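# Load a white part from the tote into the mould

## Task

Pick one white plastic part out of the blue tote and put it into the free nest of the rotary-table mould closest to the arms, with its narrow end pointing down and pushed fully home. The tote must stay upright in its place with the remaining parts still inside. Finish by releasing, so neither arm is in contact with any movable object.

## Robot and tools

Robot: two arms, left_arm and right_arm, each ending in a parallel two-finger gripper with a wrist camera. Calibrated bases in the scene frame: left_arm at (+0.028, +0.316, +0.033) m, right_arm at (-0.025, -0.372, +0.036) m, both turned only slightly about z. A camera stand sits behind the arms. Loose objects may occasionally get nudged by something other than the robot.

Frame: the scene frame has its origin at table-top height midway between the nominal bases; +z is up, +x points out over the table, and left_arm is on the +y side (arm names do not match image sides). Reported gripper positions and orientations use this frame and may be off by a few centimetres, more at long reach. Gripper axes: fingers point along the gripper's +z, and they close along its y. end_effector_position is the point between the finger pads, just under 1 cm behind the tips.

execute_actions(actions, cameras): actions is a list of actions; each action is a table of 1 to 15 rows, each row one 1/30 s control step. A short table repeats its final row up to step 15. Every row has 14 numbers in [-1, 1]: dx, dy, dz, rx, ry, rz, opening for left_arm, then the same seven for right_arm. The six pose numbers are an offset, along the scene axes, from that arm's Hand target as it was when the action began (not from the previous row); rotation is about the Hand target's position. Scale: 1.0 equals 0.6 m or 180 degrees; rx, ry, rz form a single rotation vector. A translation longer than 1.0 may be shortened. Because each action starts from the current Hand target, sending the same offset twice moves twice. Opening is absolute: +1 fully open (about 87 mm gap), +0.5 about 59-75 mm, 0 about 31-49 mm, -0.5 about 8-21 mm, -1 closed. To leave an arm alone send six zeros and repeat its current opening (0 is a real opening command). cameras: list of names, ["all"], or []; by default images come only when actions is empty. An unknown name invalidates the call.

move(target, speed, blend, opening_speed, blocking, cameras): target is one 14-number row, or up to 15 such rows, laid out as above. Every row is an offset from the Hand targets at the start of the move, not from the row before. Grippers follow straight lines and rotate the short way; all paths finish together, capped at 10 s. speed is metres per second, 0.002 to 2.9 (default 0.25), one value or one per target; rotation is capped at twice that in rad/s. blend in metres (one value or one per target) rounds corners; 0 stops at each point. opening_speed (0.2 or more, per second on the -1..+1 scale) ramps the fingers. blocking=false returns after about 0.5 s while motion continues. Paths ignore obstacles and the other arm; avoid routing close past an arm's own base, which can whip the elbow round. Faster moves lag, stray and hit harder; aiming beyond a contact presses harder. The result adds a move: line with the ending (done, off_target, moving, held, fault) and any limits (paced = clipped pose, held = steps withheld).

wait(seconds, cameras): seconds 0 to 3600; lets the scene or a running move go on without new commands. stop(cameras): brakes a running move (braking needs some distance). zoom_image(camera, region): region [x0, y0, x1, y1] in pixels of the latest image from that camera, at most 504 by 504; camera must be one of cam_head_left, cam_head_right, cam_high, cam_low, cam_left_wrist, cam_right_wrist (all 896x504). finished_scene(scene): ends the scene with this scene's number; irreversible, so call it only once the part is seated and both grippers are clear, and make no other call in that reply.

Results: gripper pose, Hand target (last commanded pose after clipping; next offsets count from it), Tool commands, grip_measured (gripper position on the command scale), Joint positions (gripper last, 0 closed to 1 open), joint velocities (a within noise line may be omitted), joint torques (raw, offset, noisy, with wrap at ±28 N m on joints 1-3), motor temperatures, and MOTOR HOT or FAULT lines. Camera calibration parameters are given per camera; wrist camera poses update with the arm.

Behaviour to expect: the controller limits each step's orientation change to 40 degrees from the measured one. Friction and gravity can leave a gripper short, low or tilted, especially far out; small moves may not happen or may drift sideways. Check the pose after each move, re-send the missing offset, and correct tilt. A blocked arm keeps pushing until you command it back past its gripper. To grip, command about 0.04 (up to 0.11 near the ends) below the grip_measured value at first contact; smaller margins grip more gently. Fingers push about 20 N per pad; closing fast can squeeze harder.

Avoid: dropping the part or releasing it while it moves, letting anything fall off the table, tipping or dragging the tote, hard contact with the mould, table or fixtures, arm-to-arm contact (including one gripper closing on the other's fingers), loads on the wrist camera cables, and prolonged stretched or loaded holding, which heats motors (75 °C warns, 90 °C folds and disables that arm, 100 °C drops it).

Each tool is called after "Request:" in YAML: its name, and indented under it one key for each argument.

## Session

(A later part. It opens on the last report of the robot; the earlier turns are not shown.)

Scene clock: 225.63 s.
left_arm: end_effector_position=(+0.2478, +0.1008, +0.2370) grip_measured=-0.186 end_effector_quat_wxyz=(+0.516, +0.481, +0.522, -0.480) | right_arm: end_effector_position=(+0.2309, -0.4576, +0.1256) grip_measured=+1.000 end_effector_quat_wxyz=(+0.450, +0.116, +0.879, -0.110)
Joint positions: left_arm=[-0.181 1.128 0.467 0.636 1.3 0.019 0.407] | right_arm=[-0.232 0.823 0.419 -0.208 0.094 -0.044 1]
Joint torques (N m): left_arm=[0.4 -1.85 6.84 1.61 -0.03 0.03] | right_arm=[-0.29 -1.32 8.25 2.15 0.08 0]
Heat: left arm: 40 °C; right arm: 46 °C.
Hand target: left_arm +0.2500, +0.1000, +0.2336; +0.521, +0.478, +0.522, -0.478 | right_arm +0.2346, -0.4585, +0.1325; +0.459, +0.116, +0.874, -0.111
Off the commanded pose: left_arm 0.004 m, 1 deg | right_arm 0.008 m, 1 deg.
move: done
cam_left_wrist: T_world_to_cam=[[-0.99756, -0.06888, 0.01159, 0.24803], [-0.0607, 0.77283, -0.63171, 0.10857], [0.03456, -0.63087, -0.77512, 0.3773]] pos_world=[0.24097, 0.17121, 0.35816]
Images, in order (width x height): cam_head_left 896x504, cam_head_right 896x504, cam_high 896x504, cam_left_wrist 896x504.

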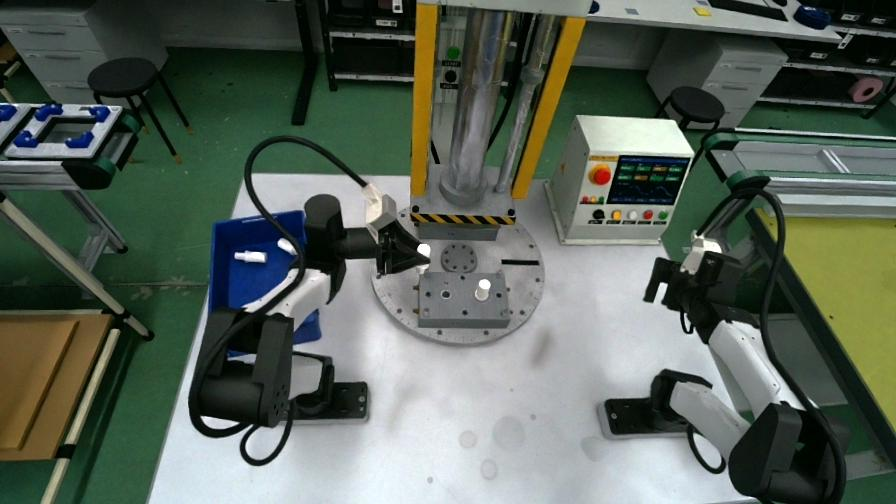

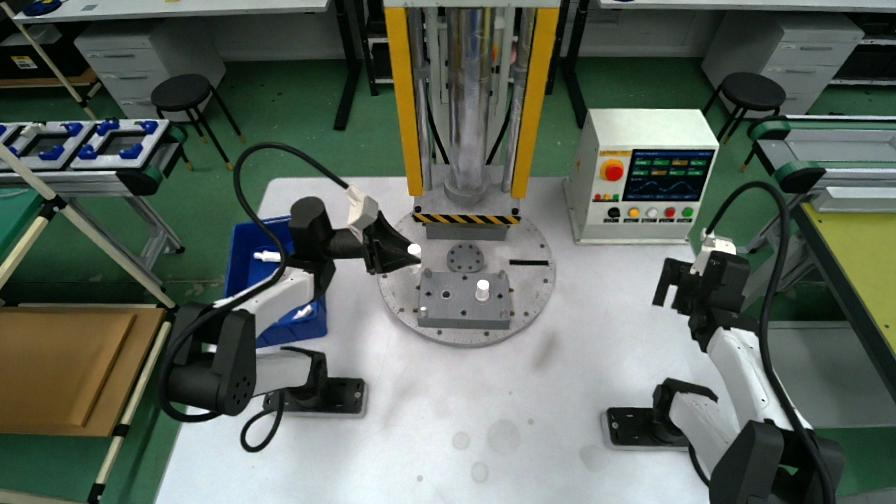

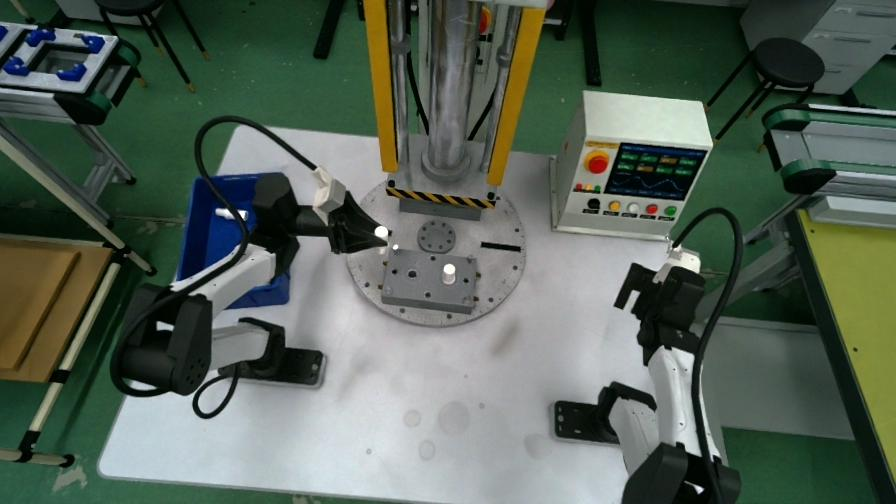

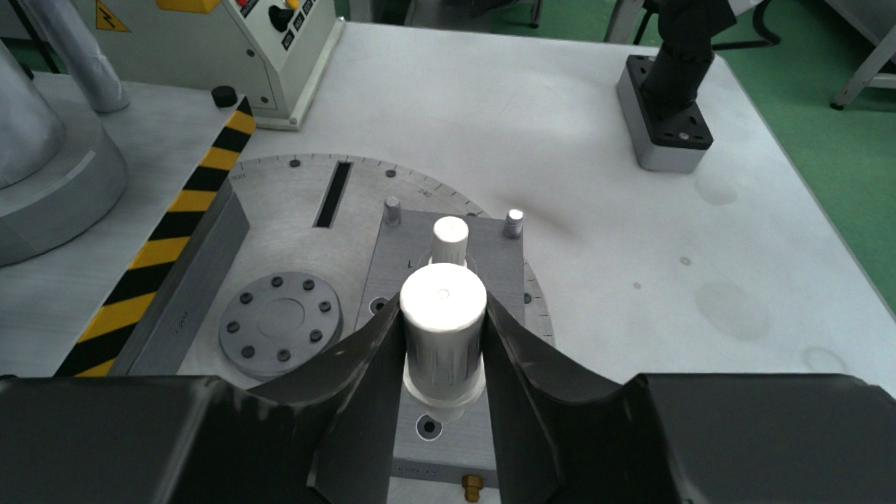

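Request:
move:
  target: [0.0033,-0.1025,-0.1417,-0.0111,0,0,-0.75,0,0,0,0,0,0,1]
  speed: 0.15
  cameras: ["cam_head_left","cam_head_right","cam_high","cam_left_wrist"]

Request:
zoom_image:
  camera: "cam_head_left"
  region: [410, 240, 510, 340]

Request:
zoom_image:
  camera: "cam_head_right"
  region: [410, 240, 510, 340]

Request:
zoom_image:
  camera: "cam_high"
  region: [375, 220, 475, 320]

Scene clock: 275.93 s.
left_arm: end_effector_position=(+0.2507, +0.0399, +0.1446) grip_measured=-0.186 end_effector_quat_wxyz=(+0.511, +0.468, +0.527, -0.492) | right_arm: end_effector_position=(+0.2309, -0.4576, +0.1256) grip_measured=+1.000 end_effector_quat_wxyz=(+0.450, +0.116, +0.879, -0.110)
Joint positions: left_arm=[-0.434 1.666 0.328 1.349 1.047 -0.051 0.407] | right_arm=[-0.232 0.823 0.419 -0.208 0.094 -0.044 1]
Joint torques (N m): left_arm=[0.18 -3.67 4.22 2.22 -0.06 0.03] | right_arm=[-0.38 -1.4 8.18 2.11 0.08 0.01]
Heat: left arm: 41 °C; right arm: 47 °C.
Hand target: left_arm +0.2520, +0.0384, +0.1486; +0.529, +0.469, +0.513, -0.487 | right_arm +0.2346, -0.4585, +0.1325; +0.459, +0.116, +0.874, -0.111
Off the commanded pose: left_arm 0.004 m, 3 deg | right_arm 0.008 m, 1 deg.
move: off_target (left_arm)
cam_left_wrist: T_world_to_cam=[[-0.99639, -0.0701, 0.04784, 0.24224], [-0.08445, 0.76305, -0.6408, 0.10513], [0.00841, -0.64253, -0.76622, 0.27297]] pos_world=[0.24795, 0.11215, 0.26493]

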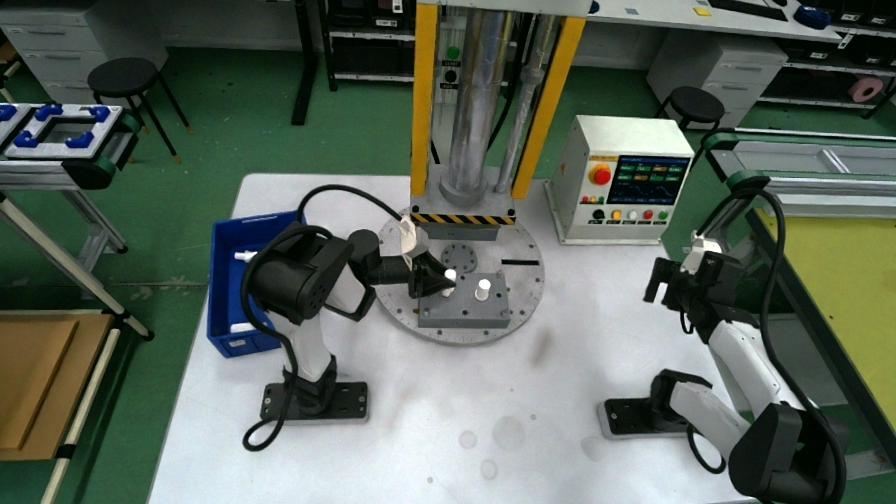

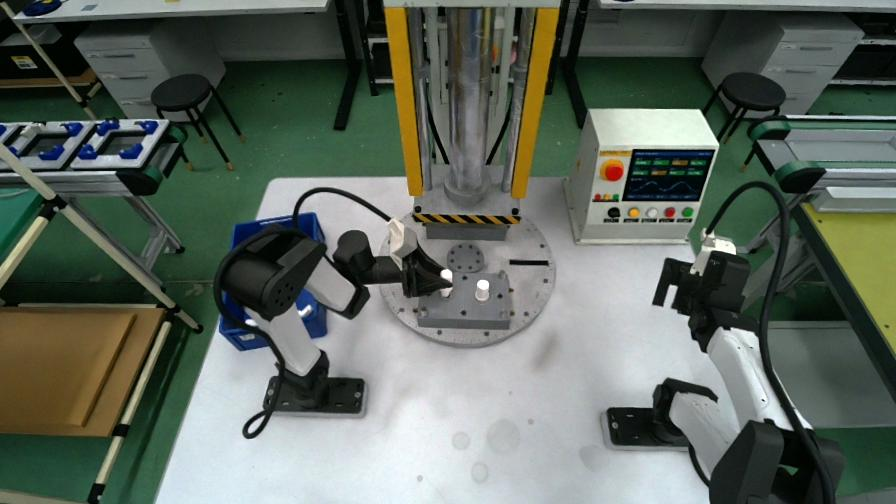

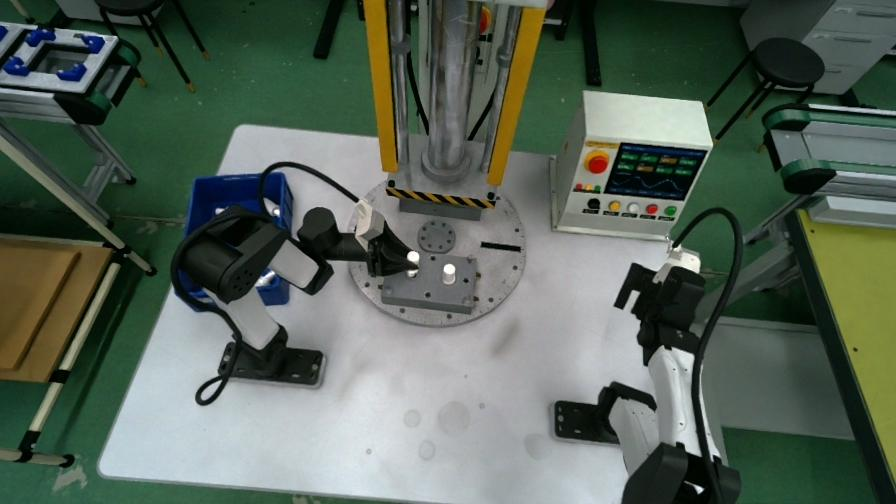

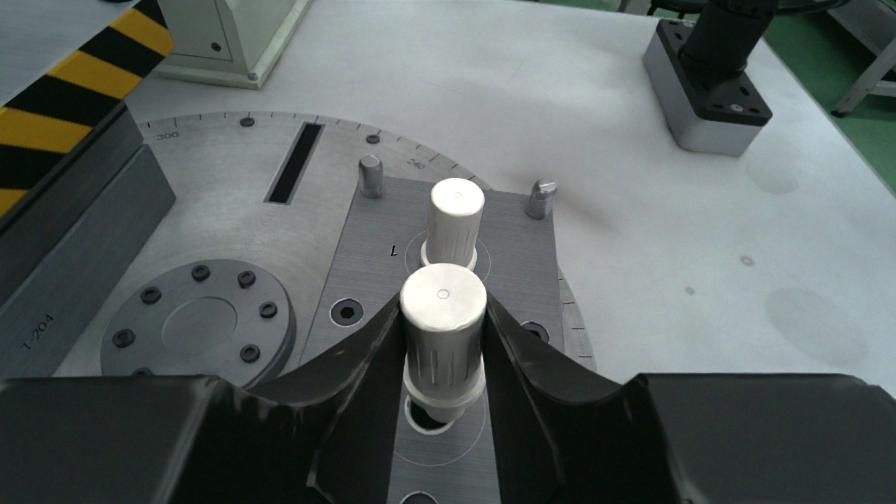

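Scaled by 5.040 from the camera's image (finer frame: 1280x720).

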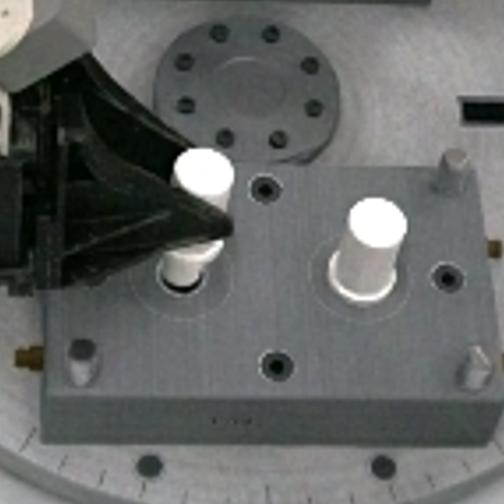

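Scaled by 5.040 from the camera's image (finer frame: 1280x720).

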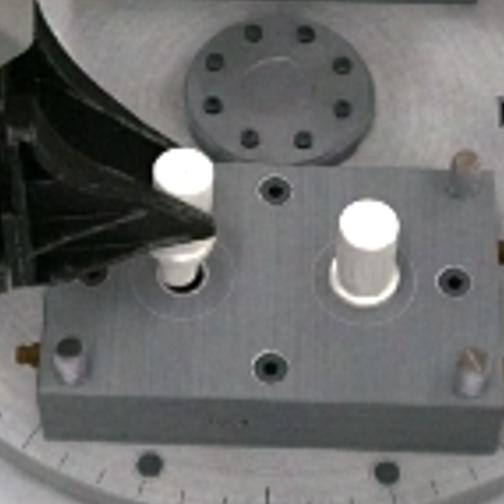

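Scaled by 5.040 from the camera's image (finer frame: 1280x720).

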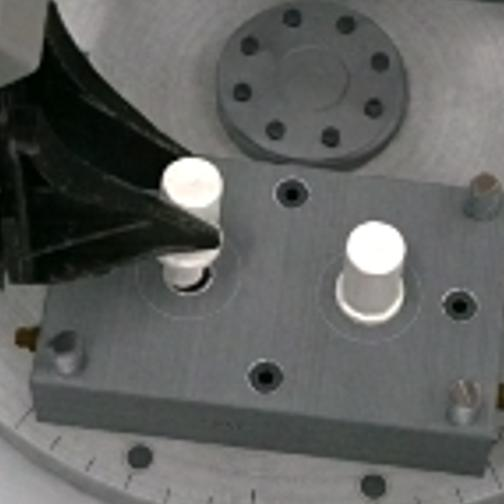

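Request:
move:
  target: [0,0,0,-0.0085,-0.0145,0.0027,-0.75,0,0,0,0,0,0,1]
  speed: 0.15
  cameras: ["cam_head_left","cam_head_right","cam_left_wrist"]

Request:
zoom_image:
  camera: "cam_head_left"
  region: [430, 260, 480, 310]

Request:
zoom_image:
  camera: "cam_head_right"
  region: [430, 260, 480, 310]

Request:
zoom_image:
  camera: "cam_left_wrist"
  region: [370, 250, 520, 480]

Scene clock: 299.47 s.
left_arm: end_effector_position=(+0.2505, +0.0411, +0.1373) grip_measured=-0.186 end_effector_quat_wxyz=(+0.515, +0.465, +0.528, -0.489) | right_arm: end_effector_position=(+0.2309, -0.4576, +0.1256) grip_measured=+1.000 end_effector_quat_wxyz=(+0.450, +0.116, +0.879, -0.110)
Joint positions: left_arm=[-0.434 1.711 0.31 1.419 1.035 -0.052 0.407] | right_arm=[-0.232 0.823 0.419 -0.208 0.094 -0.044 1]
Joint torques (N m): left_arm=[-0.08 -3.74 3.78 2.68 -0.07 0.02] | right_arm=[-0.38 -1.32 8.32 2.12 0.06 0.01]
Motor temperatures (°C): left_arm=[29 32 39 36 27 29 29] | right_arm=[30 35 47 41 27 28 31]
Heat: left arm: 39 °C; right arm: 47 °C.
Hand target: left_arm +0.2520, +0.0384, +0.1487; +0.549, +0.470, +0.496, -0.481 | right_arm +0.2346, -0.4585, +0.1325; +0.459, +0.116, +0.874, -0.111
Off the commanded pose: left_arm 0.012 m, 5 deg | right_arm 0.008 m, 1 deg.
move: off_target (left_arm)
cam_left_wrist: T_world_to_cam=[[-0.99575, -0.08132, 0.04333, 0.24345], [-0.09009, 0.76038, -0.6432, 0.10139], [0.01936, -0.64436, -0.76448, 0.26512]] pos_world=[0.24642, 0.11354, 0.25734]

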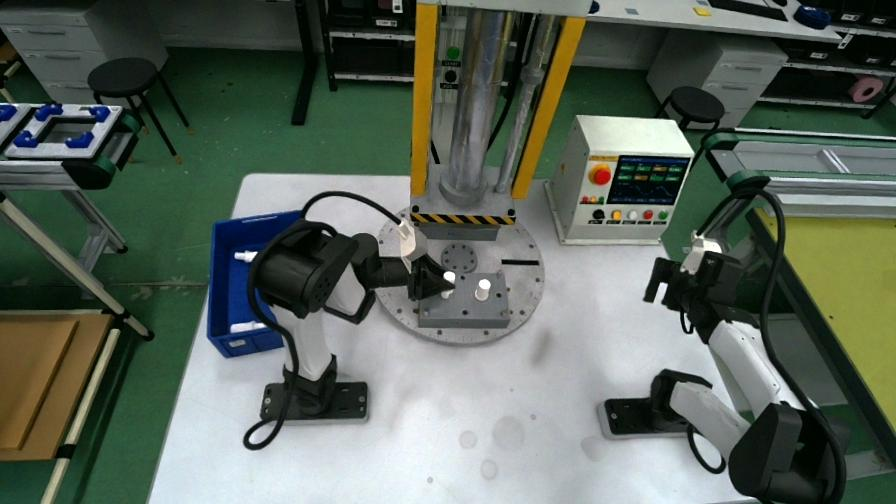

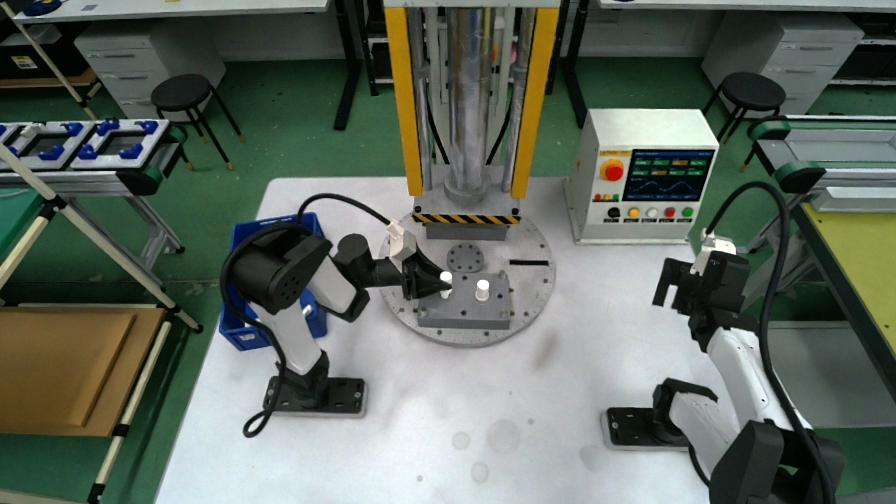

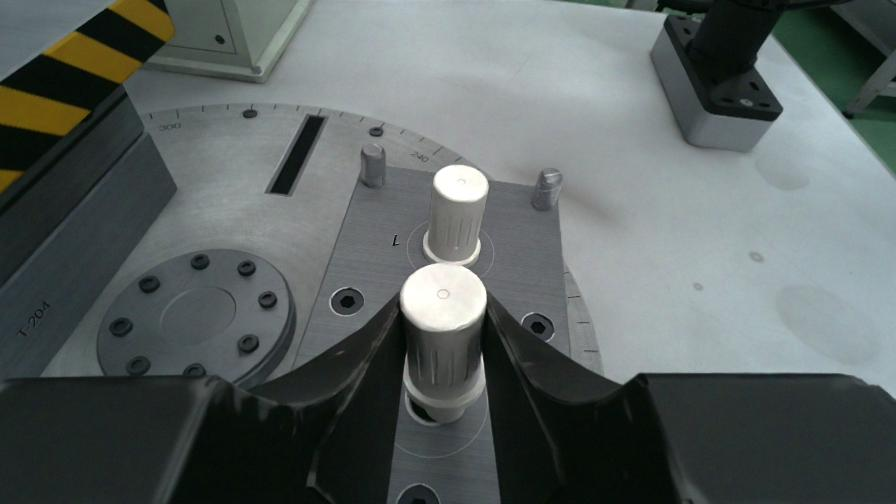

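Scaled by 10.080 from the camera's image (finer frame: 1280x720).

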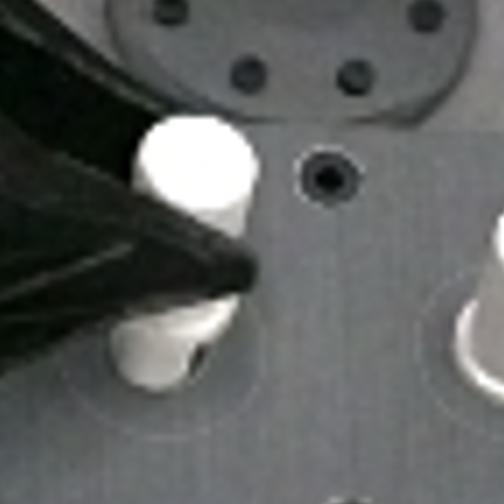

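Scaled by 10.080 from the camera's image (finer frame: 1280x720).

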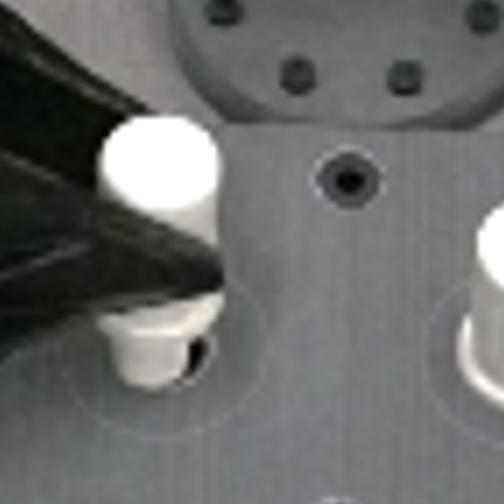

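Scaled by 2.191 from the camera's image (finer frame: 1280x720).

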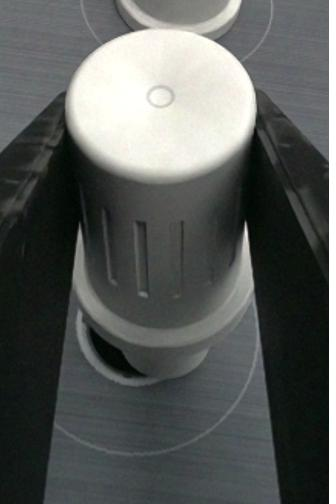

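Request:
move:
  target: [0.0092,-0.001,0.0272,0.0134,0.0118,-0.0912,-0.75,0,0,0,0,0,0,1]
  speed: 0.2
  cameras: ["cam_left_wrist"]

Scene clock: 333.17 s.
left_arm: end_effector_position=(+0.2523, +0.0382, +0.1624) grip_measured=-0.186 end_effector_quat_wxyz=(+0.449, +0.533, +0.454, -0.554) | right_arm: end_effector_position=(+0.2309, -0.4576, +0.1256) grip_measured=+1.000 end_effector_quat_wxyz=(+0.450, +0.116, +0.879, -0.110)
Joint positions: left_arm=[-0.374 1.753 0.517 1.33 1.369 -0.115 0.407] | right_arm=[-0.232 0.823 0.419 -0.208 0.094 -0.044 1]
Joint torques (N m): left_arm=[1.24 -4.49 7.38 1.51 0.19 0.03] | right_arm=[-0.34 -1.42 8.23 2.13 0.1 0.02]
Motor temperatures (°C): left_arm=[29 32 38 41 27 29 30] | right_arm=[30 35 47 42 27 28 31]
Heat: left arm: 41 °C; right arm: 47 °C.
Hand target: left_arm +0.2575, +0.0379, +0.1649; +0.455, +0.539, +0.444, -0.552 | right_arm +0.2346, -0.4585, +0.1325; +0.459, +0.116, +0.874, -0.111
Off the commanded pose: left_arm 0.006 m, 2 deg | right_arm 0.008 m, 1 deg.
move: done
cam_left_wrist: T_world_to_cam=[[-0.98097, 0.19174, 0.03058, 0.23183], [0.12603, 0.74859, -0.65095, 0.06705], [-0.14771, -0.63471, -0.75851, 0.3233]] pos_world=[0.26672, 0.11056, 0.28178]

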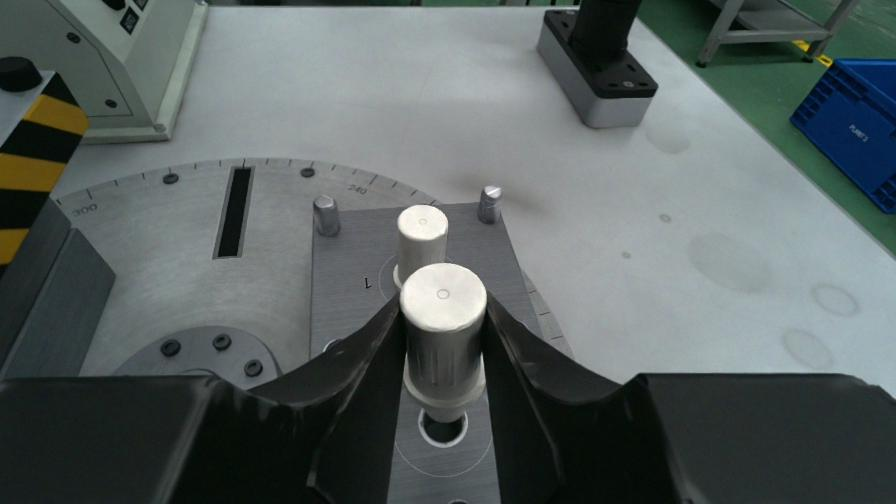

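Request:
move:
  target: [-0.0028,-0.0065,-0.0357,-0.0021,-0.0109,0,-0.75,0,0,0,0,0,0,1]
  speed: 0.1
  cameras: ["cam_left_wrist","cam_head_left","cam_head_right"]

Request:
zoom_image:
  camera: "cam_head_left"
  region: [430, 260, 480, 310]

Request:
zoom_image:
  camera: "cam_head_right"
  region: [430, 260, 480, 310]

Request:
zoom_image:
  camera: "cam_left_wrist"
  region: [370, 250, 520, 480]

Scene clock: 349.03 s.
left_arm: end_effector_position=(+0.2555, +0.0374, +0.1421) grip_measured=-0.186 end_effector_quat_wxyz=(+0.447, +0.537, +0.457, -0.551) | right_arm: end_effector_position=(+0.2309, -0.4576, +0.1256) grip_measured=+1.000 end_effector_quat_wxyz=(+0.450, +0.116, +0.879, -0.110)
Joint positions: left_arm=[-0.374 1.827 0.517 1.342 1.369 -0.054 0.407] | right_arm=[-0.232 0.823 0.419 -0.208 0.094 -0.044 1]
Joint torques (N m): left_arm=[-0.13 -4.71 4.98 1.91 0.05 0.17] | right_arm=[-0.4 -1.31 8.13 2.11 0.09 0.06]
Heat: left arm: 40 °C; right arm: 48 °C.
Hand target: left_arm +0.2558, +0.0340, +0.1435; +0.465, +0.547, +0.435, -0.545 | right_arm +0.2346, -0.4585, +0.1325; +0.459, +0.116, +0.874, -0.111
Off the commanded pose: left_arm 0.004 m, 4 deg | right_arm 0.008 m, 1 deg.
move: off_target (left_arm)
cam_left_wrist: T_world_to_cam=[[-0.98115, 0.19098, 0.02944, 0.23605], [0.12794, 0.75623, -0.64167, 0.052], [-0.14481, -0.62581, -0.76641, 0.30794]] pos_world=[0.26954, 0.1083, 0.26242]
Images, in order (width x height): cam_head_left 896x504, cam_head_right 896x504, cam_left_wrist 896x504.

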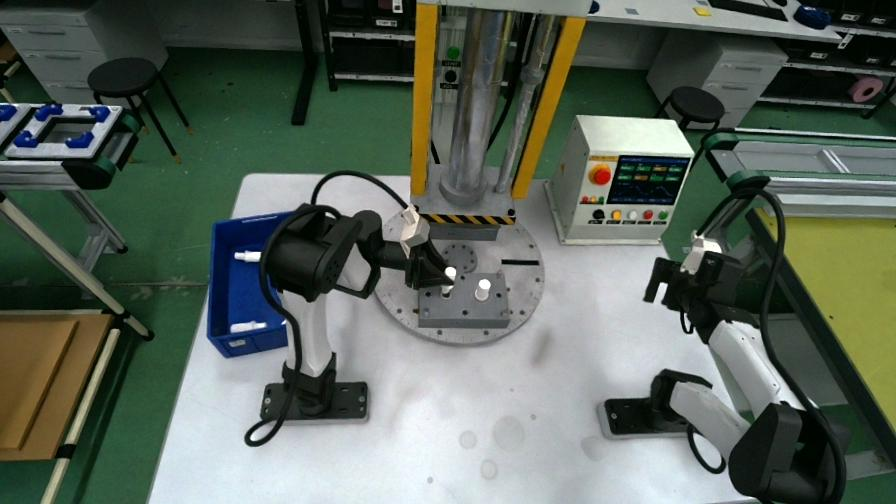

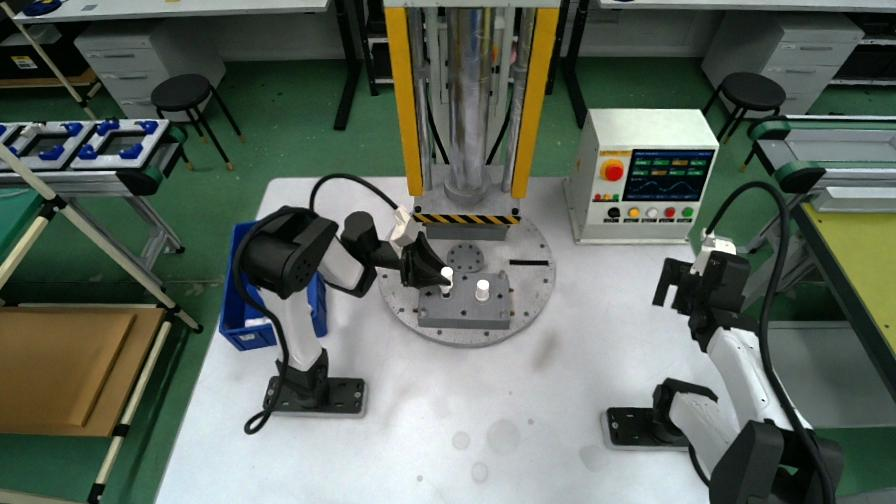

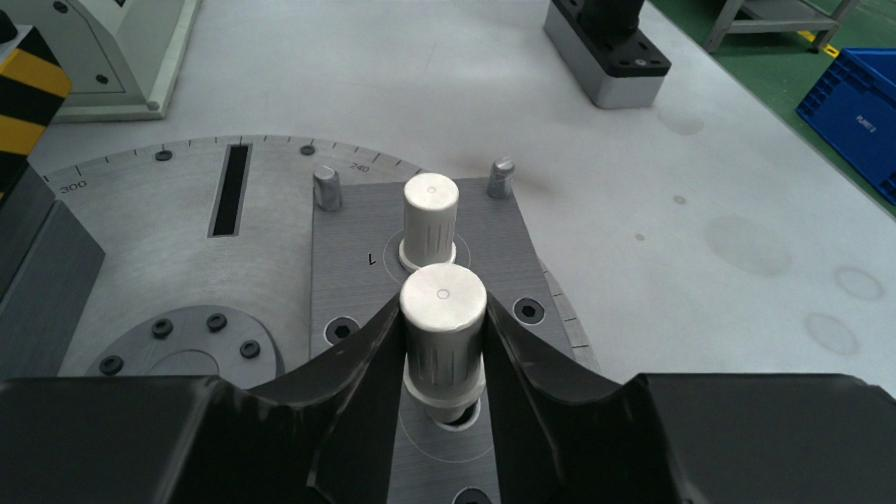

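Scaled by 10.080 from the camera's image (finer frame: 1280x720).

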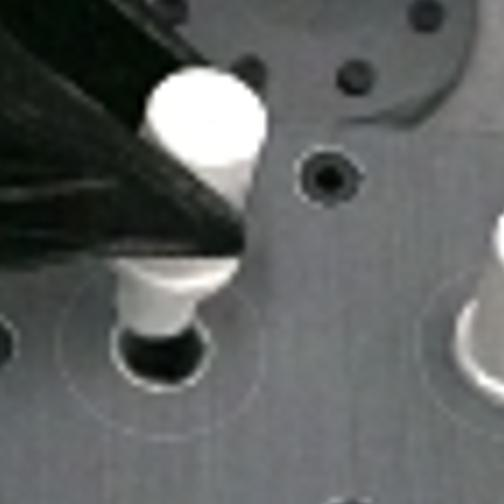

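Scaled by 10.080 from the camera's image (finer frame: 1280x720).

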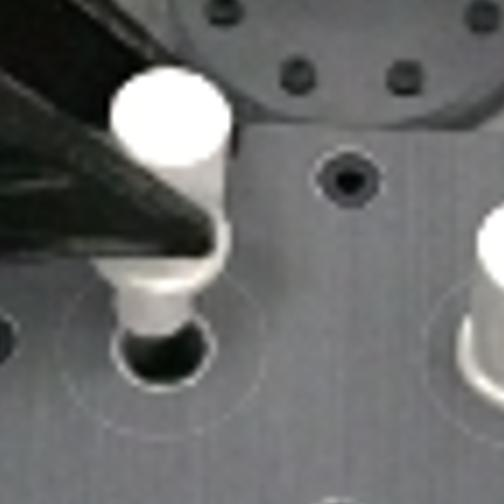

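Scaled by 2.191 from the camera's image (finer frame: 1280x720).

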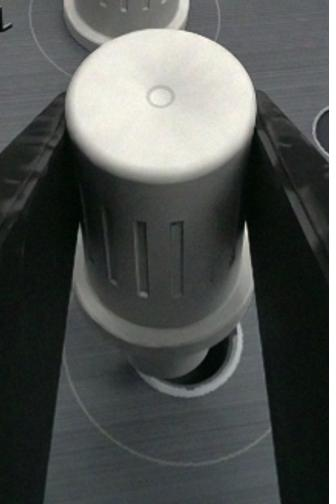

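Request:
move:
  target: [-0.0123,-0.001,0.005,-0.013,-0.0088,0,-0.75,0,0,0,0,0,0,1]
  speed: 0.1
  cameras: ["cam_left_wrist","cam_head_left","cam_head_right"]

Request:
zoom_image:
  camera: "cam_head_left"
  region: [430, 260, 480, 310]

Request:
zoom_image:
  camera: "cam_head_right"
  region: [430, 260, 480, 310]

Request:
zoom_image:
  camera: "cam_left_wrist"
  region: [370, 250, 520, 480]

Scene clock: 385.27 s.
left_arm: end_effector_position=(+0.2474, +0.0361, +0.1410) grip_measured=-0.186 end_effector_quat_wxyz=(+0.448, +0.540, +0.449, -0.553) | right_arm: end_effector_position=(+0.2309, -0.4576, +0.1256) grip_measured=+1.000 end_effector_quat_wxyz=(+0.450, +0.116, +0.879, -0.110)
Joint positions: left_arm=[-0.387 1.839 0.491 1.418 1.367 -0.082 0.407] | right_arm=[-0.232 0.823 0.419 -0.208 0.094 -0.044 1]
Joint torques (N m): left_arm=[0.05 -4.71 3.78 2.47 -0.08 0.01] | right_arm=[-0.34 -1.18 8.24 2.16 0.09 0.02]
Heat: left arm: 39 °C; right arm: 48 °C.
Hand target: left_arm +0.2485, +0.0334, +0.1466; +0.482, +0.545, +0.417, -0.546 | right_arm +0.2346, -0.4585, +0.1325; +0.459, +0.116, +0.874, -0.111
Off the commanded pose: left_arm 0.006 m, 5 deg | right_arm 0.008 m, 1 deg.
move: off_target (left_arm)
cam_left_wrist: T_world_to_cam=[[-0.97904, 0.20275, 0.01946, 0.22878], [0.14214, 0.74852, -0.6477, 0.05087], [-0.14588, -0.63135, -0.76165, 0.30481]] pos_world=[0.26121, 0.10798, 0.26066]
Images, in order (width x height): cam_head_left 896x504, cam_head_right 896x504, cam_left_wrist 896x504.

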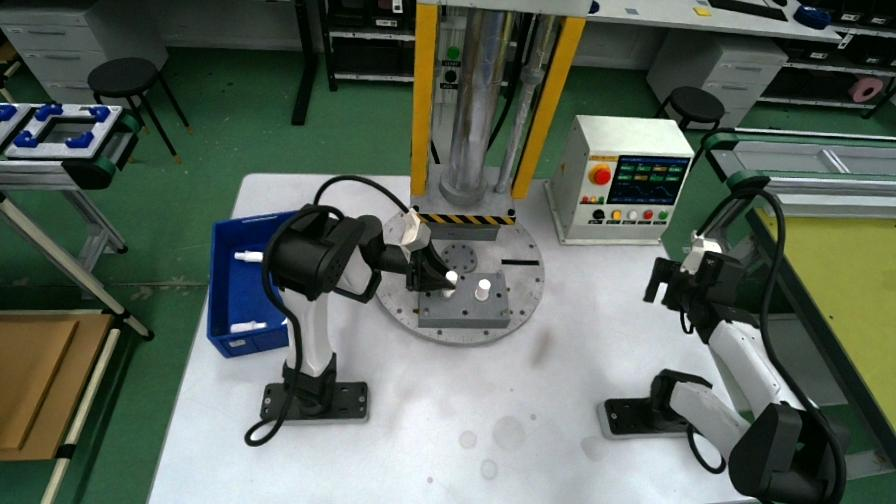

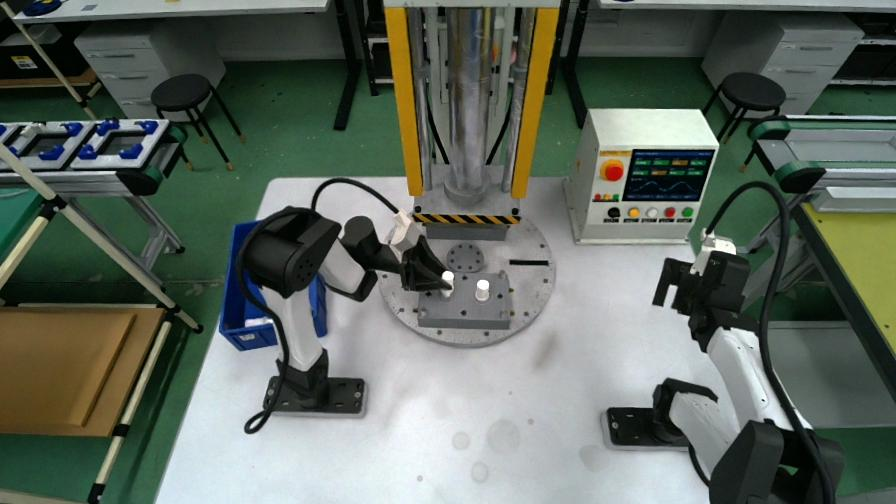

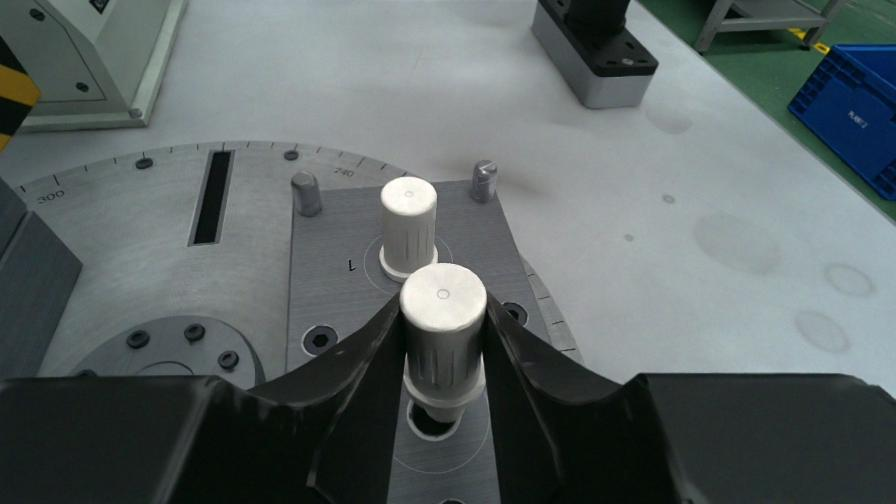

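Scaled by 10.080 from the camera's image (finer frame: 1280x720).

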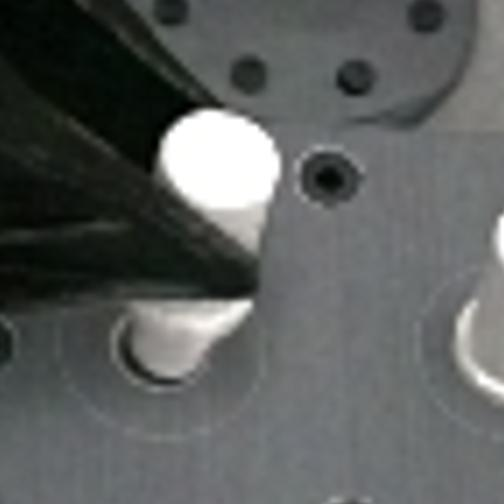

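Scaled by 10.080 from the camera's image (finer frame: 1280x720).

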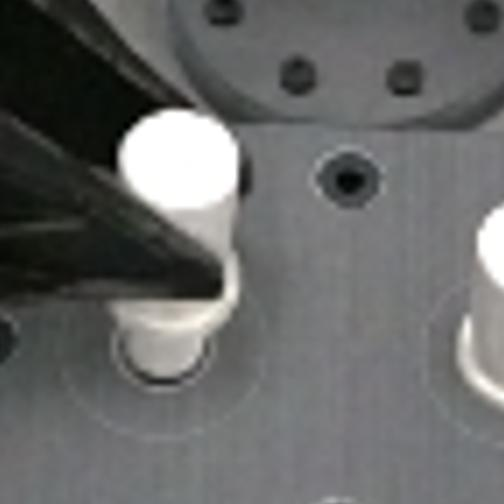

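Scaled by 2.191 from the camera's image (finer frame: 1280x720).

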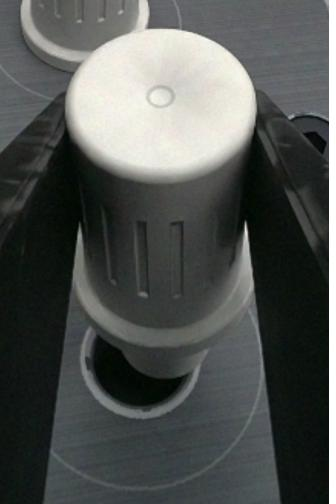

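Request:
move:
  target: [0.0083,0.0005,-0.009,0,-0.003,0,-0.75,0,0,0,0,0,0,1]
  speed: 0.1
  cameras: ["cam_left_wrist","cam_head_left","cam_head_right"]

Request:
zoom_image:
  camera: "cam_head_left"
  region: [430, 260, 480, 310]

Request:
zoom_image:
  camera: "cam_head_right"
  region: [430, 260, 480, 310]

Request:
zoom_image:
  camera: "cam_left_wrist"
  region: [370, 250, 520, 480]

Scene clock: 397.87 s.
left_arm: end_effector_position=(+0.2475, +0.0361, +0.1340) grip_measured=-0.186 end_effector_quat_wxyz=(+0.443, +0.537, +0.454, -0.556) | right_arm: end_effector_position=(+0.2309, -0.4576, +0.1256) grip_measured=+1.000 end_effector_quat_wxyz=(+0.450, +0.116, +0.879, -0.110)
Joint positions: left_arm=[-0.387 1.863 0.491 1.418 1.367 -0.074 0.407] | right_arm=[-0.232 0.823 0.419 -0.208 0.094 -0.044 1]
Joint torques (N m): left_arm=[0.64 -4.63 5.04 2.46 0.01 0.17] | right_arm=[-0.46 -1.24 8.14 2.15 0.09 0]
Heat: left arm: 41 °C; right arm: 48 °C.
Hand target: left_arm +0.2535, +0.0337, +0.1412; +0.484, +0.547, +0.414, -0.543 | right_arm +0.2346, -0.4585, +0.1325; +0.459, +0.116, +0.874, -0.111
Off the commanded pose: left_arm 0.010 m, 7 deg | right_arm 0.008 m, 1 deg.
move: off_target (left_arm)
cam_left_wrist: T_world_to_cam=[[-0.97866, 0.20243, 0.03542, 0.22679], [0.13258, 0.75361, -0.64382, 0.04803], [-0.15702, -0.62538, -0.76436, 0.30241]] pos_world=[0.26306, 0.10701, 0.25404]
Images, in order (width x height): cam_head_left 896x504, cam_head_right 896x504, cam_left_wrist 896x504.

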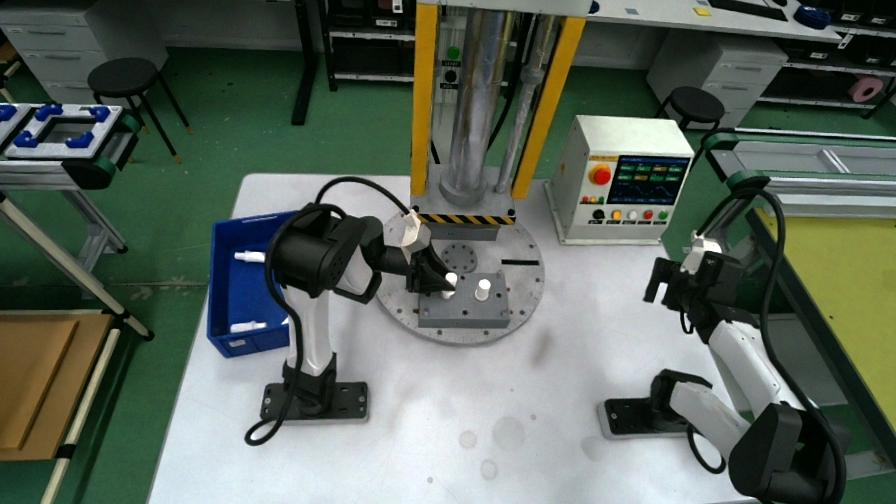

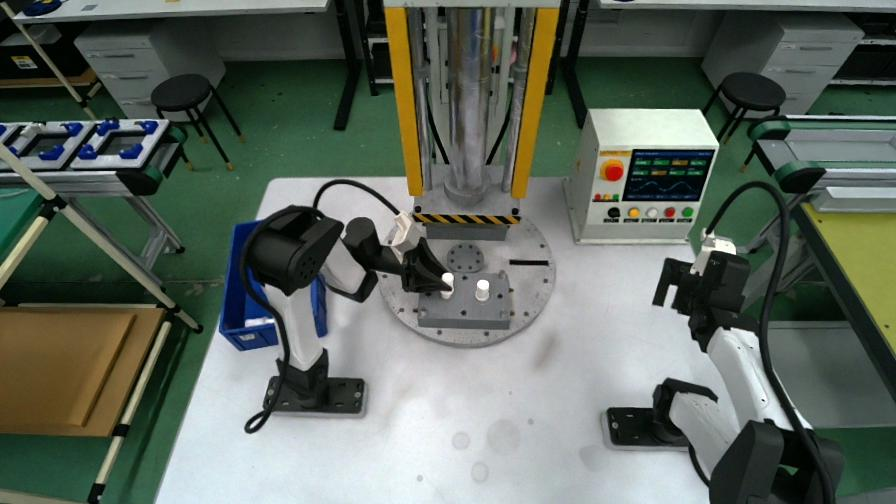

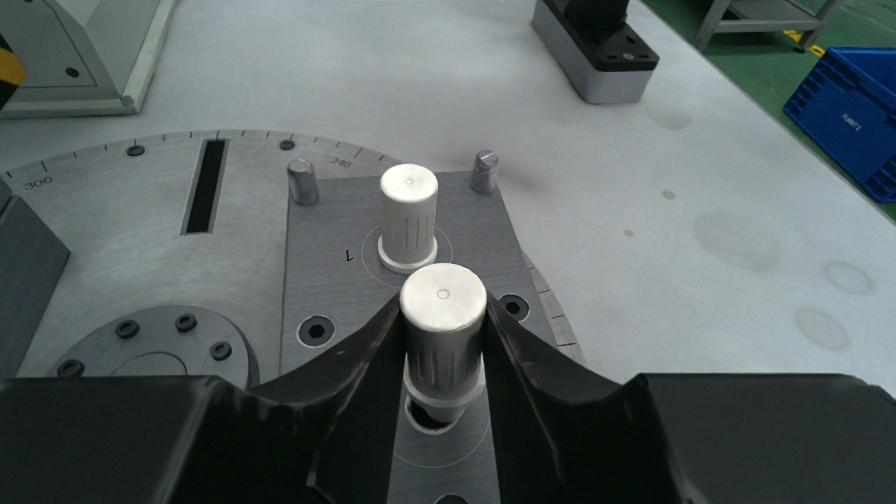

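Scaled by 10.080 from the camera's image (finer frame: 1280x720).

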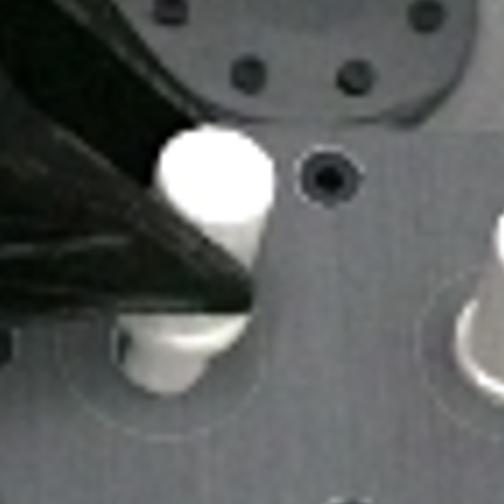

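Scaled by 10.080 from the camera's image (finer frame: 1280x720).

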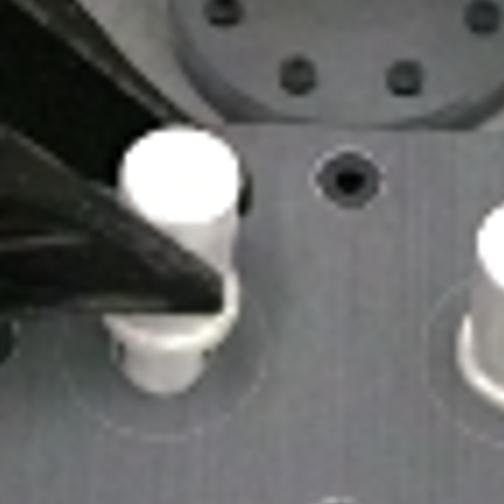

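Scaled by 2.191 from the camera's image (finer frame: 1280x720).

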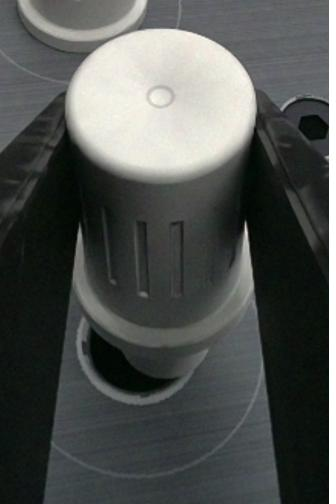

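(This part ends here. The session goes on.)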